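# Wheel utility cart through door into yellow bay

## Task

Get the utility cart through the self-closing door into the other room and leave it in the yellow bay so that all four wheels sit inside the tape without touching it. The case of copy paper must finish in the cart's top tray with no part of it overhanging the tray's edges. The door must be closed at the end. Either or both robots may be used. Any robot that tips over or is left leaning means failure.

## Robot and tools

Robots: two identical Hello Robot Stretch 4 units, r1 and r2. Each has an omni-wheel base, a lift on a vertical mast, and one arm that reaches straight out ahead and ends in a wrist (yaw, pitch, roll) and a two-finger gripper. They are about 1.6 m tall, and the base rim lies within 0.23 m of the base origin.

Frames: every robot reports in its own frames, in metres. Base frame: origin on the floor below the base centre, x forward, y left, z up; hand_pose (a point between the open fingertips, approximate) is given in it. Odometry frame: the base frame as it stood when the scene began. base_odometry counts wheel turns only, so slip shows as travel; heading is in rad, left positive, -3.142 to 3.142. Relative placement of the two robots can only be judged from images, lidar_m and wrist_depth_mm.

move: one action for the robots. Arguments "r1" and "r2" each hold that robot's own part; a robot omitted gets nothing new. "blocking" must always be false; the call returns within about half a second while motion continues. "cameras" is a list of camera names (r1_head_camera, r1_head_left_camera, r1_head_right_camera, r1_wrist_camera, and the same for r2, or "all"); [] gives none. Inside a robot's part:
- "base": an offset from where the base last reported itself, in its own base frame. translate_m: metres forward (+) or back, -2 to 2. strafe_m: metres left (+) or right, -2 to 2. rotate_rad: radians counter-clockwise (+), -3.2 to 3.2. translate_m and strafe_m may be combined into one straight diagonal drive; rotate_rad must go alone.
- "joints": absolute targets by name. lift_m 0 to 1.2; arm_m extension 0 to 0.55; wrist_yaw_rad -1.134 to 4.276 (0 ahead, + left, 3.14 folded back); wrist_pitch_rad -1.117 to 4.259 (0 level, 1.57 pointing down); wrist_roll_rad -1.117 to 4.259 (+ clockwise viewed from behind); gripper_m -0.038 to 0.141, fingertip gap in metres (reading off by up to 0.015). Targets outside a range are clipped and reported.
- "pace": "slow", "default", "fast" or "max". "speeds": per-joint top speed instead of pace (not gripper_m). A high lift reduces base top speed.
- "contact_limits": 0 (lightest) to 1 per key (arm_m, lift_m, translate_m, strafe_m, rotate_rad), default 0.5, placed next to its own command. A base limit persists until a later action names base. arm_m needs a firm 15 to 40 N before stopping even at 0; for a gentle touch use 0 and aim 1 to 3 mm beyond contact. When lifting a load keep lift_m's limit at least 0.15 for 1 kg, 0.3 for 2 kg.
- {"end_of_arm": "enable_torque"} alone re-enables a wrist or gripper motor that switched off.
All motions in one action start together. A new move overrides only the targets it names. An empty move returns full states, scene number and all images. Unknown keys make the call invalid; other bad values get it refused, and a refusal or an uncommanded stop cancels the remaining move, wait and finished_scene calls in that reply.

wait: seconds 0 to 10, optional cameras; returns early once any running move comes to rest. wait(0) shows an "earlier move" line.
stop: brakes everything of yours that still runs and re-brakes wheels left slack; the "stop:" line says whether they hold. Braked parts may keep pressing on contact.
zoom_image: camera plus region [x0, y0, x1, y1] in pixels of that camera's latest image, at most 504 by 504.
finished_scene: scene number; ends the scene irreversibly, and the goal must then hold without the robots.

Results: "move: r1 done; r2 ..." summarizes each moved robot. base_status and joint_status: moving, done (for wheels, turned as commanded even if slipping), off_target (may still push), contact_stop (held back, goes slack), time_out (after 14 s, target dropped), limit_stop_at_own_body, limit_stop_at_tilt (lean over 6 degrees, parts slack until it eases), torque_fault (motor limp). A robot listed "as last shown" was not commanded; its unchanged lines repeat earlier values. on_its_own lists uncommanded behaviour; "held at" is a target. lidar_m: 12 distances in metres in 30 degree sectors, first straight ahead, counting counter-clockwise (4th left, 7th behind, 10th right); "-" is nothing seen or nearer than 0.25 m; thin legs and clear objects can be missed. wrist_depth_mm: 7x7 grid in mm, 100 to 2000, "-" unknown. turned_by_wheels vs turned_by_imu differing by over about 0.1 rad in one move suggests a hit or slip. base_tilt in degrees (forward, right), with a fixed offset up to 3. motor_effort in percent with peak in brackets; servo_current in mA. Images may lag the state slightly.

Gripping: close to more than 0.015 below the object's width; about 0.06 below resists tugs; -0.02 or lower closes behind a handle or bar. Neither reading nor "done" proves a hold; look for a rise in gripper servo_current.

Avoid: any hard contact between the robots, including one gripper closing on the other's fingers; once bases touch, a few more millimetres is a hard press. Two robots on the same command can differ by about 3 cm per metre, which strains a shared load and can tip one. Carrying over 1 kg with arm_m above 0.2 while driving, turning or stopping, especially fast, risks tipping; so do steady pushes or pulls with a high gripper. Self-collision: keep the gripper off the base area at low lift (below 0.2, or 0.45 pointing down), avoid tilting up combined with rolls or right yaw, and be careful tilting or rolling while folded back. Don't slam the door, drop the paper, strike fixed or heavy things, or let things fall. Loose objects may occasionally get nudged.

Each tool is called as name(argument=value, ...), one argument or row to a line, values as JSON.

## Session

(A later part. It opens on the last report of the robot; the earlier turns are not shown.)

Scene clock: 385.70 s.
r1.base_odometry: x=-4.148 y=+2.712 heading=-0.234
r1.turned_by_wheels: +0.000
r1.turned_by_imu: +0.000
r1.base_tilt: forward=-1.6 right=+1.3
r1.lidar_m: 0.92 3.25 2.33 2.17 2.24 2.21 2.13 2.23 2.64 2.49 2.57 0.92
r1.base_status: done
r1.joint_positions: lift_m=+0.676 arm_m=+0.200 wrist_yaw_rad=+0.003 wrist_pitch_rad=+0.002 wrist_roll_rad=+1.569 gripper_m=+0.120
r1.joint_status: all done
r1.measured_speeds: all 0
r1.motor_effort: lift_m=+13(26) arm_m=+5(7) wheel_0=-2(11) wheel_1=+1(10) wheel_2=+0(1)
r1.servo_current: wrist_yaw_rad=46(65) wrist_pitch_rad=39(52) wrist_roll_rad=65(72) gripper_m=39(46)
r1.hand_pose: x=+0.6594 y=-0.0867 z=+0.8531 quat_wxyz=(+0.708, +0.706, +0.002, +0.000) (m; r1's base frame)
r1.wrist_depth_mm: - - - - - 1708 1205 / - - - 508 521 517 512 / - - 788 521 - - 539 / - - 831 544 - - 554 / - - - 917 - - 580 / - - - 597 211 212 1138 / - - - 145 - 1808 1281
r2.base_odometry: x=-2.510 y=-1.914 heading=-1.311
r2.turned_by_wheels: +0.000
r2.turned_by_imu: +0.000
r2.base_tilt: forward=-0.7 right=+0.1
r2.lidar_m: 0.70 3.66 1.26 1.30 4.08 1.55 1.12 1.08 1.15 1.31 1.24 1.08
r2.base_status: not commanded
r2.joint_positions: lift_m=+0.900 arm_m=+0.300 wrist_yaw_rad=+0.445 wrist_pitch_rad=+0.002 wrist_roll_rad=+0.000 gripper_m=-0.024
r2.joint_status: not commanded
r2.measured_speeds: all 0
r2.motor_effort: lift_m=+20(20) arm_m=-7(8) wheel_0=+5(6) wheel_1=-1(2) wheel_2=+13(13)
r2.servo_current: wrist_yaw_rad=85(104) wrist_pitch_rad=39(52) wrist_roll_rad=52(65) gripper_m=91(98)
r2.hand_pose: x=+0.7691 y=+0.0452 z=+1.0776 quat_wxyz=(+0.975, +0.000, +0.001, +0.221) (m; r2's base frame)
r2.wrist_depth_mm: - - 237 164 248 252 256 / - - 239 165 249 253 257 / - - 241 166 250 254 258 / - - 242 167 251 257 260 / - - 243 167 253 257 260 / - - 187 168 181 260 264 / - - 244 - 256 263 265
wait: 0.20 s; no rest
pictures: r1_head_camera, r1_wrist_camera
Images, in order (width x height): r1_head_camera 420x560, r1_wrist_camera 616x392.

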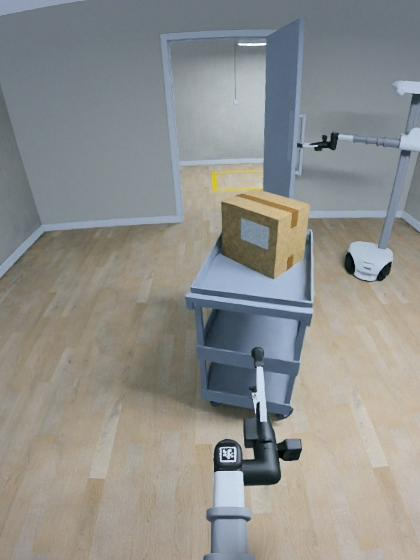

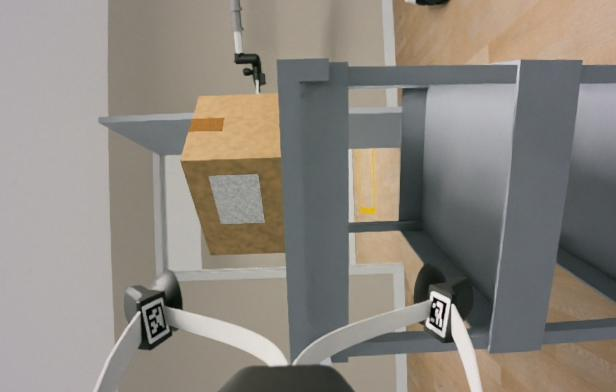

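move(
  blocking=false,
  r1={"base":{"translate_m":0.29,"strafe_m":-0.035},"pace":"slow"},
)

wait(
  seconds=5,
)

wait(
  seconds=0.2,
  cameras=["r1_head_camera","r1_wrist_camera"],
)

zoom_image(
  camera="r1_head_camera",
  region=[170, 170, 340, 420],
)

Scene clock: 394.20 s.
move: r1 moving
r1.base_odometry: x=-4.137 y=+2.708 heading=-0.234
r1.turned_by_wheels: +0.000
r1.turned_by_imu: +0.000
r1.base_tilt: forward=-1.6 right=+1.2
r1.lidar_m: 0.87 3.31 2.35 2.22 2.28 2.25 2.14 2.24 2.58 2.50 2.55 0.90
r1.base_status: translate_m moving; strafe_m moving
r1.joint_positions: lift_m=+0.676 arm_m=+0.200 wrist_yaw_rad=+0.003 wrist_pitch_rad=+0.002 wrist_roll_rad=+1.569 gripper_m=+0.120
r1.joint_status: not commanded
r1.measured_speeds: translate_m=+0.048 strafe_m=-0.006 rotate_rad=-0.001 lift_m=+0.000 arm_m=+0.000 wrist_yaw_rad=+0.000 wrist_pitch_rad=+0.000 wrist_roll_rad=+0.000
r1.motor_effort: lift_m=+13(13) arm_m=+5(5) wheel_0=+5(6) wheel_1=+3(6) wheel_2=-4(6)
r1.servo_current: wrist_yaw_rad=52(65) wrist_pitch_rad=33(46) wrist_roll_rad=33(65) gripper_m=46(52)
r1.hand_pose: x=+0.6594 y=-0.0867 z=+0.8531 quat_wxyz=(+0.708, +0.706, +0.002, +0.000) (m; r1's base frame)
r1.wrist_depth_mm: - - - - - 1661 1205 / - - - 492 - 504 504 / - - 768 508 - - 525 / - - 809 535 - - 544 / - - - 904 - - 564 / - - - 591 211 200 597 / - - - 145 - 1808 1182
r2: as last shown
r2.base_tilt: forward=-0.7 right=+0.0
r2.lidar_m: 0.70 3.65 1.27 1.34 4.12 1.56 1.11 1.09 1.15 1.32 1.22 1.04
r2.motor_effort: lift_m=+20(20) arm_m=-8(8) wheel_0=+6(6) wheel_1=-1(2) wheel_2=+13(13)
r2.servo_current: wrist_yaw_rad=78(85) wrist_pitch_rad=39(46) wrist_roll_rad=46(52) gripper_m=91(98)
r2.wrist_depth_mm: - - 237 164 248 252 256 / - - 239 165 248 253 257 / - - 240 165 250 255 259 / - - 242 167 251 256 262 / - - 244 167 253 257 263 / - - 187 167 181 259 264 / - - 245 - 256 263 266
pictures: none

Scene clock: 397.90 s.
earlier move: r1 done
r1.base_odometry: x=-3.874 y=+2.611 heading=-0.234
r1.turned_by_wheels: +0.000
r1.turned_by_imu: -0.001
r1.base_tilt: forward=-1.6 right=+1.2
r1.lidar_m: 0.62 3.36 2.39 2.25 2.30 2.56 2.41 2.53 2.59 2.44 2.51 0.61
r1.base_status: done
r1.joint_positions: lift_m=+0.676 arm_m=+0.200 wrist_yaw_rad=+0.003 wrist_pitch_rad=+0.002 wrist_roll_rad=+1.569 gripper_m=+0.120
r1.joint_status: not commanded
r1.measured_speeds: all 0
r1.motor_effort: lift_m=+13(13) arm_m=+5(5) wheel_0=+5(9) wheel_1=+2(6) wheel_2=-3(7)
r1.servo_current: wrist_yaw_rad=46(72) wrist_pitch_rad=39(52) wrist_roll_rad=46(72) gripper_m=39(52)
r1.hand_pose: x=+0.6594 y=-0.0867 z=+0.8531 quat_wxyz=(+0.708, +0.706, +0.002, +0.000) (m; r1's base frame)
r1.wrist_depth_mm: - - - 224 225 1430 - / - - 603 232 233 - - / - 521 500 239 240 - - / - 512 492 247 251 - - / - - 585 258 259 - - / - - 654 - 193 196 - / - - - 144 285 1921 -
r2.base_odometry: x=-2.510 y=-1.914 heading=-1.311
r2.turned_by_wheels: +0.000
r2.turned_by_imu: +0.001
r2.base_tilt: forward=-0.7 right=+0.0
r2.lidar_m: 0.71 3.66 1.27 1.31 4.10 1.55 1.13 1.08 1.14 1.31 1.24 1.02
r2.base_status: not commanded
r2.joint_positions: lift_m=+0.900 arm_m=+0.300 wrist_yaw_rad=+0.445 wrist_pitch_rad=+0.002 wrist_roll_rad=+0.000 gripper_m=-0.024
r2.joint_status: not commanded
r2.measured_speeds: all 0
r2.motor_effort: lift_m=+20(20) arm_m=-7(8) wheel_0=+6(6) wheel_1=-1(2) wheel_2=+13(13)
r2.servo_current: wrist_yaw_rad=85(98) wrist_pitch_rad=39(46) wrist_roll_rad=46(59) gripper_m=91(111)
r2.hand_pose: x=+0.7691 y=+0.0452 z=+1.0776 quat_wxyz=(+0.975, +0.000, +0.001, +0.221) (m; r2's base frame)
r2.wrist_depth_mm: - - 237 164 247 252 255 / - - 238 165 249 253 258 / - - 239 165 250 255 259 / - - 242 166 251 257 260 / - - 244 167 252 258 262 / - - 186 167 180 259 264 / - - 245 - 255 262 265
wait: 3.70 of 5 s (r1 has come to rest)
pictures: none

Scene clock: 398.10 s.
r1.base_odometry: x=-3.874 y=+2.611 heading=-0.234
r1.turned_by_wheels: +0.000
r1.turned_by_imu: +0.000
r1.base_tilt: forward=-1.6 right=+1.3
r1.lidar_m: 0.64 3.35 2.39 2.27 2.30 2.53 2.41 2.52 2.57 2.45 2.53 0.61
r1.base_status: done
r1.joint_positions: lift_m=+0.676 arm_m=+0.200 wrist_yaw_rad=+0.003 wrist_pitch_rad=+0.002 wrist_roll_rad=+1.569 gripper_m=+0.120
r1.joint_status: not commanded
r1.measured_speeds: all 0
r1.motor_effort: lift_m=+13(13) arm_m=+5(5) wheel_0=+5(9) wheel_1=+2(6) wheel_2=-3(7)
r1.servo_current: wrist_yaw_rad=39(72) wrist_pitch_rad=39(52) wrist_roll_rad=39(72) gripper_m=39(52)
r1.hand_pose: x=+0.6594 y=-0.0867 z=+0.8531 quat_wxyz=(+0.708, +0.706, +0.002, +0.000) (m; r1's base frame)
r1.wrist_depth_mm: - - - 224 225 1464 - / - - 597 231 233 - - / - 521 500 240 242 - - / - 512 500 249 251 - - / - - 580 258 260 - - / - - 654 - 192 197 - / - - - 145 285 1921 -
r2.base_odometry: x=-2.510 y=-1.914 heading=-1.311
r2.turned_by_wheels: +0.000
r2.turned_by_imu: +0.000
r2.base_tilt: forward=-0.6 right=+0.0
r2.lidar_m: 0.71 3.66 1.27 1.31 4.10 1.54 1.13 1.08 1.14 1.29 1.24 1.06
r2.base_status: not commanded
r2.joint_positions: lift_m=+0.900 arm_m=+0.300 wrist_yaw_rad=+0.445 wrist_pitch_rad=+0.002 wrist_roll_rad=+0.000 gripper_m=-0.024
r2.joint_status: not commanded
r2.measured_speeds: all 0
r2.motor_effort: lift_m=+20(20) arm_m=-7(8) wheel_0=+5(6) wheel_1=-1(2) wheel_2=+13(13)
r2.servo_current: wrist_yaw_rad=91(98) wrist_pitch_rad=39(46) wrist_roll_rad=46(59) gripper_m=91(111)
r2.hand_pose: x=+0.7691 y=+0.0452 z=+1.0776 quat_wxyz=(+0.975, +0.000, +0.001, +0.221) (m; r2's base frame)
r2.wrist_depth_mm: - - 237 164 247 251 257 / - - 238 164 249 253 258 / - - 240 166 250 254 259 / - - 242 166 251 257 260 / - - 243 167 253 257 262 / - - 186 167 180 260 265 / - - 246 - 256 262 265
wait: 0.20 s; no rest
pictures: r1_head_camera, r1_wrist_camera
Images, in order (width x height): r1_head_camera 420x560, r1_wrist_camera 616x392.

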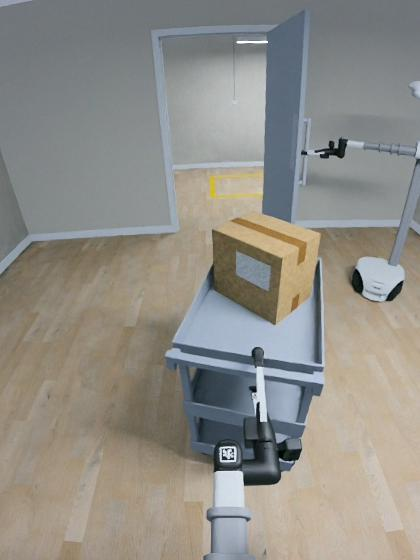

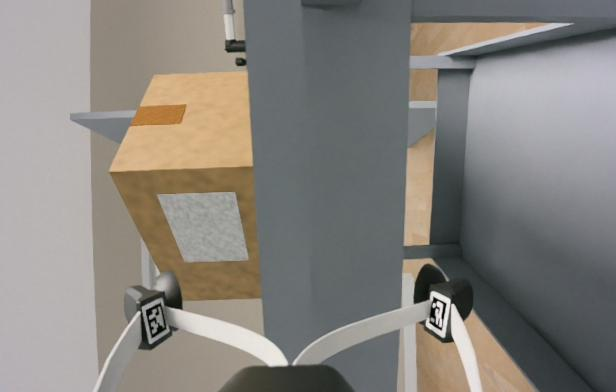

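Scaled by 2.016 from the camera's 420x560 image, which has a finer 600x800 frame.

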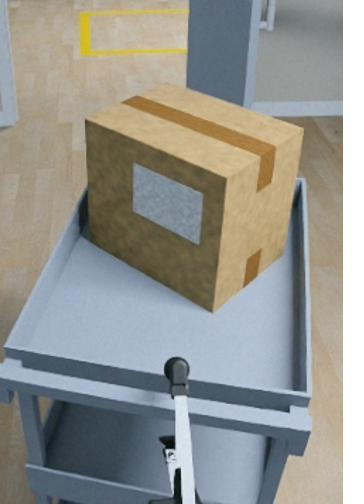

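move(
  blocking=false,
  r1={"joints":{"lift_m":0.648,"arm_m":0.235},"contact_limits":{"arm_m":0.1}},
)

wait(
  seconds=2,
)

move(
  blocking=false,
  r1={"joints":{"gripper_m":0.0}},
)

wait(
  seconds=3,
)

wait(
  seconds=0.2,
  cameras=["r1_head_camera","r1_wrist_camera"],
)

zoom_image(
  camera="r1_head_camera",
  region=[170, 170, 340, 420],
)

Scene clock: 416.23 s.
move: r1 moving
r1.base_odometry: x=-3.874 y=+2.611 heading=-0.234
r1.turned_by_wheels: +0.000
r1.turned_by_imu: +0.000
r1.base_tilt: forward=-1.6 right=+1.2
r1.lidar_m: 0.63 3.33 2.40 2.26 2.32 2.56 2.42 2.54 2.57 2.45 2.54 0.61
r1.base_status: not commanded
r1.joint_positions: lift_m=+0.650 arm_m=+0.233 wrist_yaw_rad=+0.003 wrist_pitch_rad=+0.002 wrist_roll_rad=+1.569 gripper_m=+0.120
r1.joint_status: lift_m moving; arm_m moving
r1.measured_speeds: translate_m=+0.000 strafe_m=+0.000 rotate_rad=+0.000 lift_m=-0.034 arm_m=+0.041 wrist_yaw_rad=+0.000 wrist_pitch_rad=+0.000 wrist_roll_rad=+0.000
r1.motor_effort: lift_m=+11(13) arm_m=+5(7) wheel_0=+5(5) wheel_1=+2(2) wheel_2=-3(3)
r1.servo_current: wrist_yaw_rad=46(52) wrist_pitch_rad=46(46) wrist_roll_rad=59(65) gripper_m=46(46)
r1.contact_limits: arm_m 0.1
r1.hand_pose: x=+0.6927 y=-0.0867 z=+0.8276 quat_wxyz=(+0.708, +0.706, +0.002, +0.000) (m; r1's base frame)
r1.wrist_depth_mm: - - - 198 207 1618 - / - - - 204 207 - - / - 480 - 212 213 - - / - 455 158 220 221 - - / - 549 500 227 229 - - / - 210 171 236 194 196 - / - - - 147 - - -
r2: as last shown
r2.base_tilt: forward=-0.7 right=+0.1
r2.lidar_m: 0.72 3.66 1.26 1.34 4.07 1.57 1.12 1.08 1.11 1.31 1.24 1.05
r2.motor_effort: lift_m=+20(20) arm_m=-7(8) wheel_0=+5(6) wheel_1=-2(2) wheel_2=+12(13)
r2.servo_current: wrist_yaw_rad=91(91) wrist_pitch_rad=39(46) wrist_roll_rad=52(52) gripper_m=91(98)
r2.wrist_depth_mm: - - 237 164 248 251 255 / - - 238 165 248 253 257 / - - 241 166 250 255 259 / - - 241 167 251 256 262 / - - 243 167 253 256 262 / - - 187 167 180 259 264 / - - 244 - 256 260 265
pictures: none

Scene clock: 416.63 s.
earlier move: r1 done
r1.base_odometry: x=-3.874 y=+2.611 heading=-0.234
r1.turned_by_wheels: +0.000
r1.turned_by_imu: +0.000
r1.base_tilt: forward=-1.6 right=+1.3
r1.lidar_m: 0.65 3.36 2.38 2.25 2.30 2.57 2.40 2.52 2.56 2.46 2.51 0.62
r1.base_status: not commanded
r1.joint_positions: lift_m=+0.649 arm_m=+0.235 wrist_yaw_rad=+0.003 wrist_pitch_rad=+0.002 wrist_roll_rad=+1.569 gripper_m=+0.120
r1.joint_status: all done
r1.measured_speeds: all 0
r1.motor_effort: lift_m=+12(13) arm_m=+6(8) wheel_0=+5(5) wheel_1=+2(2) wheel_2=-3(3)
r1.servo_current: wrist_yaw_rad=46(65) wrist_pitch_rad=39(46) wrist_roll_rad=65(65) gripper_m=39(46)
r1.contact_limits: arm_m 0.1
r1.hand_pose: x=+0.6943 y=-0.0867 z=+0.8262 quat_wxyz=(+0.708, +0.706, +0.002, +0.000) (m; r1's base frame)
r1.wrist_depth_mm: - - - 198 201 1618 1118 / - - - 206 207 - - / - 488 455 211 212 - - / - 452 176 219 220 - - / - 549 496 226 228 - - / - 209 173 233 191 197 - / - - - 147 - - -
r2.base_odometry: x=-2.510 y=-1.914 heading=-1.311
r2.turned_by_wheels: +0.000
r2.turned_by_imu: +0.000
r2.base_tilt: forward=-0.7 right=+0.0
r2.lidar_m: 0.69 3.67 1.27 1.29 4.10 1.56 1.14 1.07 1.15 1.29 1.24 1.03
r2.base_status: not commanded
r2.joint_positions: lift_m=+0.900 arm_m=+0.300 wrist_yaw_rad=+0.445 wrist_pitch_rad=+0.002 wrist_roll_rad=+0.000 gripper_m=-0.024
r2.joint_status: not commanded
r2.measured_speeds: all 0
r2.motor_effort: lift_m=+20(20) arm_m=-8(8) wheel_0=+5(6) wheel_1=-1(2) wheel_2=+13(13)
r2.servo_current: wrist_yaw_rad=78(91) wrist_pitch_rad=33(46) wrist_roll_rad=46(52) gripper_m=91(98)
r2.hand_pose: x=+0.7691 y=+0.0452 z=+1.0776 quat_wxyz=(+0.975, +0.000, +0.001, +0.221) (m; r2's base frame)
r2.wrist_depth_mm: - - 237 164 247 251 256 / - - 239 165 249 253 258 / - - 240 165 251 254 258 / - - 242 166 251 257 262 / - - 244 167 253 257 263 / - - 186 167 180 259 265 / - - 245 - 254 262 266
wait: 0.40 of 2 s (r1 has come to rest)
pictures: none

Scene clock: 417.13 s.
move: r1 moving
r1.base_odometry: x=-3.874 y=+2.611 heading=-0.234
r1.turned_by_wheels: +0.000
r1.turned_by_imu: +0.000
r1.base_tilt: forward=-1.6 right=+1.3
r1.lidar_m: 0.64 3.36 2.39 2.26 2.33 2.55 2.42 2.53 2.58 2.46 2.53 0.62
r1.base_status: not commanded
r1.joint_positions: lift_m=+0.649 arm_m=+0.235 wrist_yaw_rad=+0.003 wrist_pitch_rad=+0.002 wrist_roll_rad=+1.569 gripper_m=+0.106
r1.joint_status: gripper_m moving
r1.measured_speeds: all 0
r1.motor_effort: lift_m=+12(12) arm_m=+5(6) wheel_0=+5(5) wheel_1=+2(2) wheel_2=-3(3)
r1.servo_current: wrist_yaw_rad=52(59) wrist_pitch_rad=39(46) wrist_roll_rad=46(65) gripper_m=91(91)
r1.contact_limits: arm_m 0.1
r1.hand_pose: x=+0.6944 y=-0.0867 z=+0.8263 quat_wxyz=(+0.708, +0.706, +0.001, +0.000) (m; r1's base frame)
r1.wrist_depth_mm: - - - 199 200 1618 1118 / - - 170 204 206 - - / - 488 169 211 213 - - / - 452 168 218 220 - - / - 549 512 226 226 - - / - 217 167 234 194 - - / - - - 145 - 1756 -
r2: as last shown
r2.base_tilt: forward=-0.6 right=+0.1
r2.lidar_m: 0.70 3.65 1.28 1.32 4.07 1.58 1.15 1.07 1.10 1.32 1.22 1.02
r2.motor_effort: lift_m=+20(20) arm_m=-7(8) wheel_0=+5(6) wheel_1=-1(2) wheel_2=+13(13)
r2.servo_current: wrist_yaw_rad=72(91) wrist_pitch_rad=39(46) wrist_roll_rad=52(59) gripper_m=91(98)
r2.wrist_depth_mm: - - 238 164 247 252 256 / - - 239 165 249 254 257 / - - 240 165 249 255 259 / - - 242 167 252 256 262 / - - 243 167 254 257 263 / - - 186 168 181 258 264 / - - 245 - 256 262 265
pictures: none

Scene clock: 418.73 s.
earlier move: r1 done
r1.base_odometry: x=-3.874 y=+2.611 heading=-0.234
r1.turned_by_wheels: +0.000
r1.turned_by_imu: +0.000
r1.base_tilt: forward=-1.6 right=+1.3
r1.lidar_m: 0.65 3.35 2.39 2.25 2.31 2.56 2.39 2.53 2.61 2.46 2.52 0.62
r1.base_status: not commanded
r1.joint_positions: lift_m=+0.649 arm_m=+0.235 wrist_yaw_rad=+0.002 wrist_pitch_rad=+0.000 wrist_roll_rad=+1.569 gripper_m=+0.001
r1.joint_status: all done
r1.measured_speeds: all 0
r1.motor_effort: lift_m=+12(12) arm_m=+5(6) wheel_0=+3(5) wheel_1=+1(2) wheel_2=-1(3)
r1.servo_current: wrist_yaw_rad=33(78) wrist_pitch_rad=39(52) wrist_roll_rad=52(65) gripper_m=85(273)
r1.contact_limits: arm_m 0.1
r1.hand_pose: x=+0.6944 y=-0.0868 z=+0.8268 quat_wxyz=(+0.708, +0.707, +0.001, +0.001) (m; r1's base frame)
r1.wrist_depth_mm: - - - 203 206 1756 - / - - 171 207 210 - - / - 521 164 216 216 - - / - 459 442 222 224 - - / - 544 508 228 230 - - / - - 182 235 181 - - / - 152 - 240 246 154 -
r2.base_odometry: x=-2.510 y=-1.914 heading=-1.311
r2.turned_by_wheels: +0.000
r2.turned_by_imu: +0.000
r2.base_tilt: forward=-0.6 right=+0.1
r2.lidar_m: 0.70 3.67 1.26 1.29 4.09 1.56 1.13 1.09 1.11 1.31 1.24 1.06
r2.base_status: not commanded
r2.joint_positions: lift_m=+0.900 arm_m=+0.300 wrist_yaw_rad=+0.445 wrist_pitch_rad=+0.002 wrist_roll_rad=+0.000 gripper_m=-0.024
r2.joint_status: not commanded
r2.measured_speeds: all 0
r2.motor_effort: lift_m=+20(20) arm_m=-7(8) wheel_0=+5(6) wheel_1=-1(2) wheel_2=+13(13)
r2.servo_current: wrist_yaw_rad=72(91) wrist_pitch_rad=46(46) wrist_roll_rad=46(65) gripper_m=98(98)
r2.hand_pose: x=+0.7691 y=+0.0452 z=+1.0776 quat_wxyz=(+0.975, +0.000, +0.001, +0.221) (m; r2's base frame)
r2.wrist_depth_mm: - - 237 164 248 251 255 / - - 238 165 249 253 257 / - - 239 165 249 255 259 / - - 242 166 252 256 262 / - - 244 167 252 258 263 / - - 187 167 181 259 264 / - - 245 - 255 262 265
wait: 1.60 of 3 s (r1 has come to rest)
pictures: none

Scene clock: 418.93 s.
r1.base_odometry: x=-3.874 y=+2.611 heading=-0.234
r1.turned_by_wheels: +0.000
r1.turned_by_imu: +0.000
r1.base_tilt: forward=-1.6 right=+1.3
r1.lidar_m: 0.66 3.36 2.37 2.26 2.30 2.53 2.41 2.52 2.57 2.46 2.53 0.61
r1.base_status: not commanded
r1.joint_positions: lift_m=+0.649 arm_m=+0.235 wrist_yaw_rad=+0.002 wrist_pitch_rad=+0.000 wrist_roll_rad=+1.569 gripper_m=+0.001
r1.joint_status: all done
r1.measured_speeds: all 0
r1.motor_effort: lift_m=+12(12) arm_m=+5(6) wheel_0=+2(5) wheel_1=+1(2) wheel_2=-1(3)
r1.servo_current: wrist_yaw_rad=46(78) wrist_pitch_rad=33(52) wrist_roll_rad=46(65) gripper_m=85(273)
r1.contact_limits: arm_m 0.1
r1.hand_pose: x=+0.6944 y=-0.0868 z=+0.8268 quat_wxyz=(+0.708, +0.707, +0.001, +0.001) (m; r1's base frame)
r1.wrist_depth_mm: - - - 203 206 1661 - / - - 172 208 211 - - / - 517 165 215 216 - - / - 455 445 221 224 - - / - 544 517 229 229 - - / - - 181 235 182 - - / - 152 - 241 247 154 -
r2.base_odometry: x=-2.510 y=-1.914 heading=-1.311
r2.turned_by_wheels: +0.000
r2.turned_by_imu: +0.000
r2.base_tilt: forward=-0.6 right=+0.0
r2.lidar_m: 0.71 3.67 1.27 1.30 4.08 1.53 1.14 1.08 1.15 1.28 1.25 1.03
r2.base_status: not commanded
r2.joint_positions: lift_m=+0.900 arm_m=+0.300 wrist_yaw_rad=+0.445 wrist_pitch_rad=+0.002 wrist_roll_rad=+0.000 gripper_m=-0.024
r2.joint_status: not commanded
r2.measured_speeds: all 0
r2.motor_effort: lift_m=+20(20) arm_m=-7(8) wheel_0=+5(6) wheel_1=-2(2) wheel_2=+13(13)
r2.servo_current: wrist_yaw_rad=72(91) wrist_pitch_rad=39(46) wrist_roll_rad=52(65) gripper_m=85(98)
r2.hand_pose: x=+0.7691 y=+0.0452 z=+1.0776 quat_wxyz=(+0.975, +0.000, +0.001, +0.221) (m; r2's base frame)
r2.wrist_depth_mm: - - 237 164 247 252 256 / - - 239 165 248 253 258 / - - 240 165 250 255 259 / - - 241 166 252 257 259 / - - 243 167 253 257 263 / - - 186 168 180 260 265 / - - 246 - 256 263 266
wait: 0.20 s; no rest
pictures: r1_head_camera, r1_wrist_camera
Images, in order (width x height): r1_head_camera 420x560, r1_wrist_camera 616x392.

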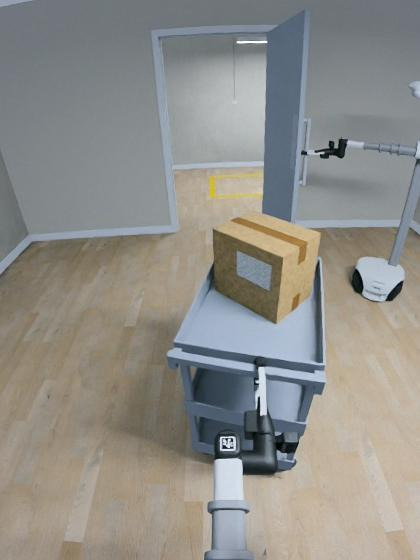

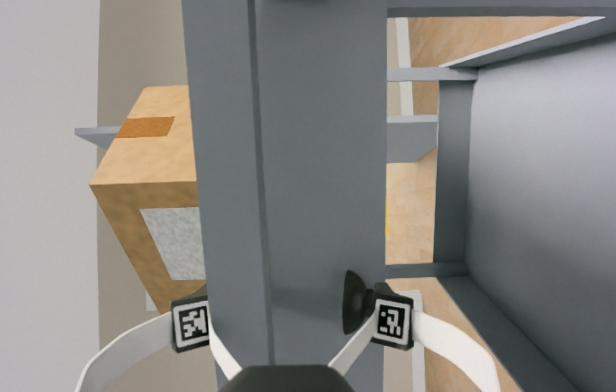

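Scaled by 2.016 from the camera's 420x560 image, which has a finer 600x800 frame.

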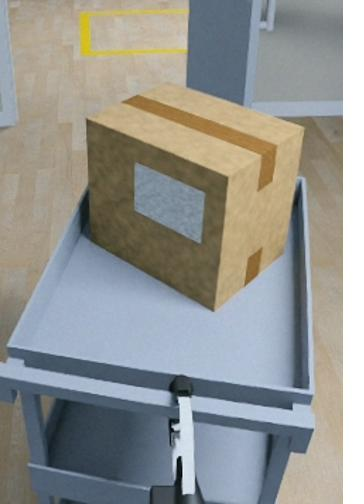

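move(
  blocking=false,
  r1={"base":{"translate_m":0.15,"strafe_m":-0.1},"pace":"slow"},
)

wait(
  seconds=4,
)

wait(
  seconds=0.2,
  cameras=["r1_head_camera","r1_wrist_camera"],
)

Scene clock: 425.10 s.
move: r1 moving
r1.base_odometry: x=-3.865 y=+2.601 heading=-0.234
r1.turned_by_wheels: +0.000
r1.turned_by_imu: -0.001
r1.base_tilt: forward=-1.7 right=+1.2
r1.lidar_m: 0.66 3.41 2.38 2.26 2.30 2.56 2.42 2.54 2.58 2.43 2.51 0.64
r1.base_status: translate_m moving; strafe_m moving
r1.joint_positions: lift_m=+0.649 arm_m=+0.235 wrist_yaw_rad=+0.001 wrist_pitch_rad=+0.000 wrist_roll_rad=+1.569 gripper_m=+0.001
r1.joint_status: not commanded
r1.measured_speeds: translate_m=+0.044 strafe_m=-0.030 rotate_rad=-0.001 lift_m=+0.000 arm_m=+0.000 wrist_yaw_rad=-0.008 wrist_pitch_rad=+0.000 wrist_roll_rad=+0.001
r1.motor_effort: lift_m=+12(12) arm_m=+5(5) wheel_0=+9(11) wheel_1=-2(4) wheel_2=-7(8)
r1.servo_current: wrist_yaw_rad=46(59) wrist_pitch_rad=46(52) wrist_roll_rad=46(59) gripper_m=72(91)
r1.contact_limits: arm_m 0.1
r1.hand_pose: x=+0.6943 y=-0.0872 z=+0.8268 quat_wxyz=(+0.708, +0.707, +0.000, +0.000) (m; r1's base frame)
r1.wrist_depth_mm: - - - 204 208 1537 - / - - 177 209 212 - - / - 525 173 216 217 - - / - 462 439 221 224 - - / - 539 508 228 230 - - / - - 176 235 182 - - / - 167 - 239 - 155 -
r2: as last shown
r2.base_tilt: forward=-0.6 right=+0.1
r2.lidar_m: 0.69 3.64 1.25 1.31 4.06 1.56 1.11 1.09 1.14 1.30 1.24 1.06
r2.motor_effort: lift_m=+20(20) arm_m=-7(8) wheel_0=+6(6) wheel_1=-2(2) wheel_2=+13(13)
r2.servo_current: wrist_yaw_rad=85(91) wrist_pitch_rad=39(46) wrist_roll_rad=52(52) gripper_m=91(98)
r2.wrist_depth_mm: - - 237 164 247 252 256 / - - 239 165 249 254 258 / - - 239 165 250 254 258 / - - 241 166 251 256 260 / - - 244 167 253 257 263 / - - 186 168 180 259 264 / - - 246 - 255 262 265
pictures: none

Scene clock: 427.57 s.
earlier move: r1 done
r1.base_odometry: x=-3.751 y=+2.479 heading=-0.233
r1.turned_by_wheels: +0.001
r1.turned_by_imu: +0.001
r1.base_tilt: forward=-1.6 right=+1.3
r1.lidar_m: 0.61 0.70 2.50 2.36 2.43 2.70 2.57 2.66 2.48 2.35 2.42 0.64
r1.base_status: done
r1.joint_positions: lift_m=+0.649 arm_m=+0.235 wrist_yaw_rad=+0.002 wrist_pitch_rad=+0.000 wrist_roll_rad=+1.570 gripper_m=+0.001
r1.joint_status: not commanded
r1.measured_speeds: all 0
r1.motor_effort: lift_m=+12(12) arm_m=+5(5) wheel_0=+8(13) wheel_1=-1(4) wheel_2=+3(10)
r1.servo_current: wrist_yaw_rad=39(72) wrist_pitch_rad=39(52) wrist_roll_rad=59(72) gripper_m=78(91)
r1.contact_limits: arm_m 0.1
r1.hand_pose: x=+0.6944 y=-0.0868 z=+0.8268 quat_wxyz=(+0.708, +0.707, +0.001, +0.001) (m; r1's base frame)
r1.wrist_depth_mm: - - - 214 218 1397 1160 / - - - 218 220 1708 - / - 621 517 223 223 - - / - 462 449 227 228 - - / - 512 484 230 231 - - / - - 183 234 186 - - / - 152 - 237 182 146 -
r2.base_odometry: x=-2.510 y=-1.914 heading=-1.311
r2.turned_by_wheels: +0.000
r2.turned_by_imu: +0.000
r2.base_tilt: forward=-0.7 right=+0.1
r2.lidar_m: 0.71 3.66 1.14 1.34 4.09 1.53 1.12 1.08 1.14 1.31 1.23 1.04
r2.base_status: not commanded
r2.joint_positions: lift_m=+0.900 arm_m=+0.300 wrist_yaw_rad=+0.445 wrist_pitch_rad=+0.002 wrist_roll_rad=+0.000 gripper_m=-0.024
r2.joint_status: not commanded
r2.measured_speeds: all 0
r2.motor_effort: lift_m=+20(20) arm_m=-7(8) wheel_0=+6(6) wheel_1=-1(2) wheel_2=+13(13)
r2.servo_current: wrist_yaw_rad=85(98) wrist_pitch_rad=39(46) wrist_roll_rad=46(65) gripper_m=91(98)
r2.hand_pose: x=+0.7691 y=+0.0452 z=+1.0776 quat_wxyz=(+0.975, +0.000, +0.001, +0.221) (m; r2's base frame)
r2.wrist_depth_mm: - - 237 164 247 253 255 / - - 239 164 249 254 258 / - - 240 165 250 254 259 / - - 242 167 253 256 259 / - - 244 167 253 257 263 / - - 186 168 180 259 263 / - - 244 - 256 262 265
wait: 2.47 of 4 s (r1 has come to rest)
pictures: none

Scene clock: 427.77 s.
r1.base_odometry: x=-3.751 y=+2.479 heading=-0.233
r1.turned_by_wheels: +0.000
r1.turned_by_imu: +0.000
r1.base_tilt: forward=-1.6 right=+1.3
r1.lidar_m: 0.64 0.66 2.49 2.37 2.45 2.69 2.57 2.66 2.46 2.36 2.43 0.65
r1.base_status: done
r1.joint_positions: lift_m=+0.649 arm_m=+0.235 wrist_yaw_rad=+0.002 wrist_pitch_rad=+0.000 wrist_roll_rad=+1.570 gripper_m=+0.001
r1.joint_status: not commanded
r1.measured_speeds: all 0
r1.motor_effort: lift_m=+12(12) arm_m=+5(5) wheel_0=+8(13) wheel_1=-2(4) wheel_2=+3(10)
r1.servo_current: wrist_yaw_rad=33(72) wrist_pitch_rad=33(52) wrist_roll_rad=52(72) gripper_m=78(91)
r1.contact_limits: arm_m 0.1
r1.hand_pose: x=+0.6944 y=-0.0868 z=+0.8268 quat_wxyz=(+0.708, +0.707, +0.001, +0.001) (m; r1's base frame)
r1.wrist_depth_mm: - - - 215 219 1397 1118 / - - - 219 220 1708 - / - 627 512 224 224 - - / - 462 452 227 228 - - / - 508 484 230 233 - - / - - 182 234 186 - - / - 152 - 237 182 146 -
r2.base_odometry: x=-2.510 y=-1.914 heading=-1.311
r2.turned_by_wheels: +0.000
r2.turned_by_imu: +0.000
r2.base_tilt: forward=-0.6 right=+0.0
r2.lidar_m: 0.70 3.66 1.14 1.36 4.08 1.56 1.13 1.05 1.11 1.29 1.25 1.03
r2.base_status: not commanded
r2.joint_positions: lift_m=+0.900 arm_m=+0.300 wrist_yaw_rad=+0.445 wrist_pitch_rad=+0.002 wrist_roll_rad=+0.000 gripper_m=-0.024
r2.joint_status: not commanded
r2.measured_speeds: all 0
r2.motor_effort: lift_m=+20(20) arm_m=-7(8) wheel_0=+6(6) wheel_1=-1(2) wheel_2=+13(13)
r2.servo_current: wrist_yaw_rad=85(98) wrist_pitch_rad=39(46) wrist_roll_rad=46(65) gripper_m=91(98)
r2.hand_pose: x=+0.7691 y=+0.0452 z=+1.0776 quat_wxyz=(+0.975, +0.000, +0.001, +0.221) (m; r2's base frame)
r2.wrist_depth_mm: - - 238 164 248 252 257 / - - 239 165 248 253 258 / - - 239 166 251 255 259 / - - 241 167 251 257 259 / - - 244 167 252 258 260 / - - 186 167 180 259 264 / - - 246 - 255 262 266
wait: 0.20 s; no rest
pictures: r1_head_camera, r1_wrist_camera
Images, in order (width x height): r1_head_camera 420x560, r1_wrist_camera 616x392.

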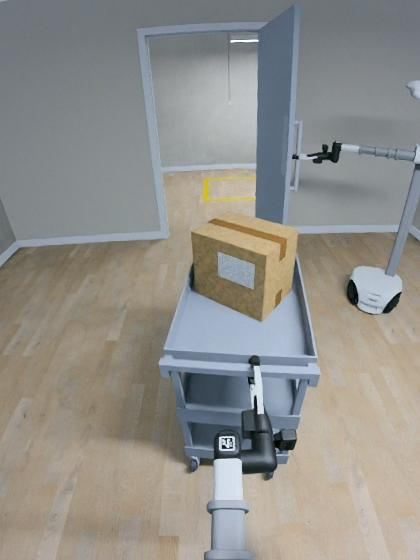

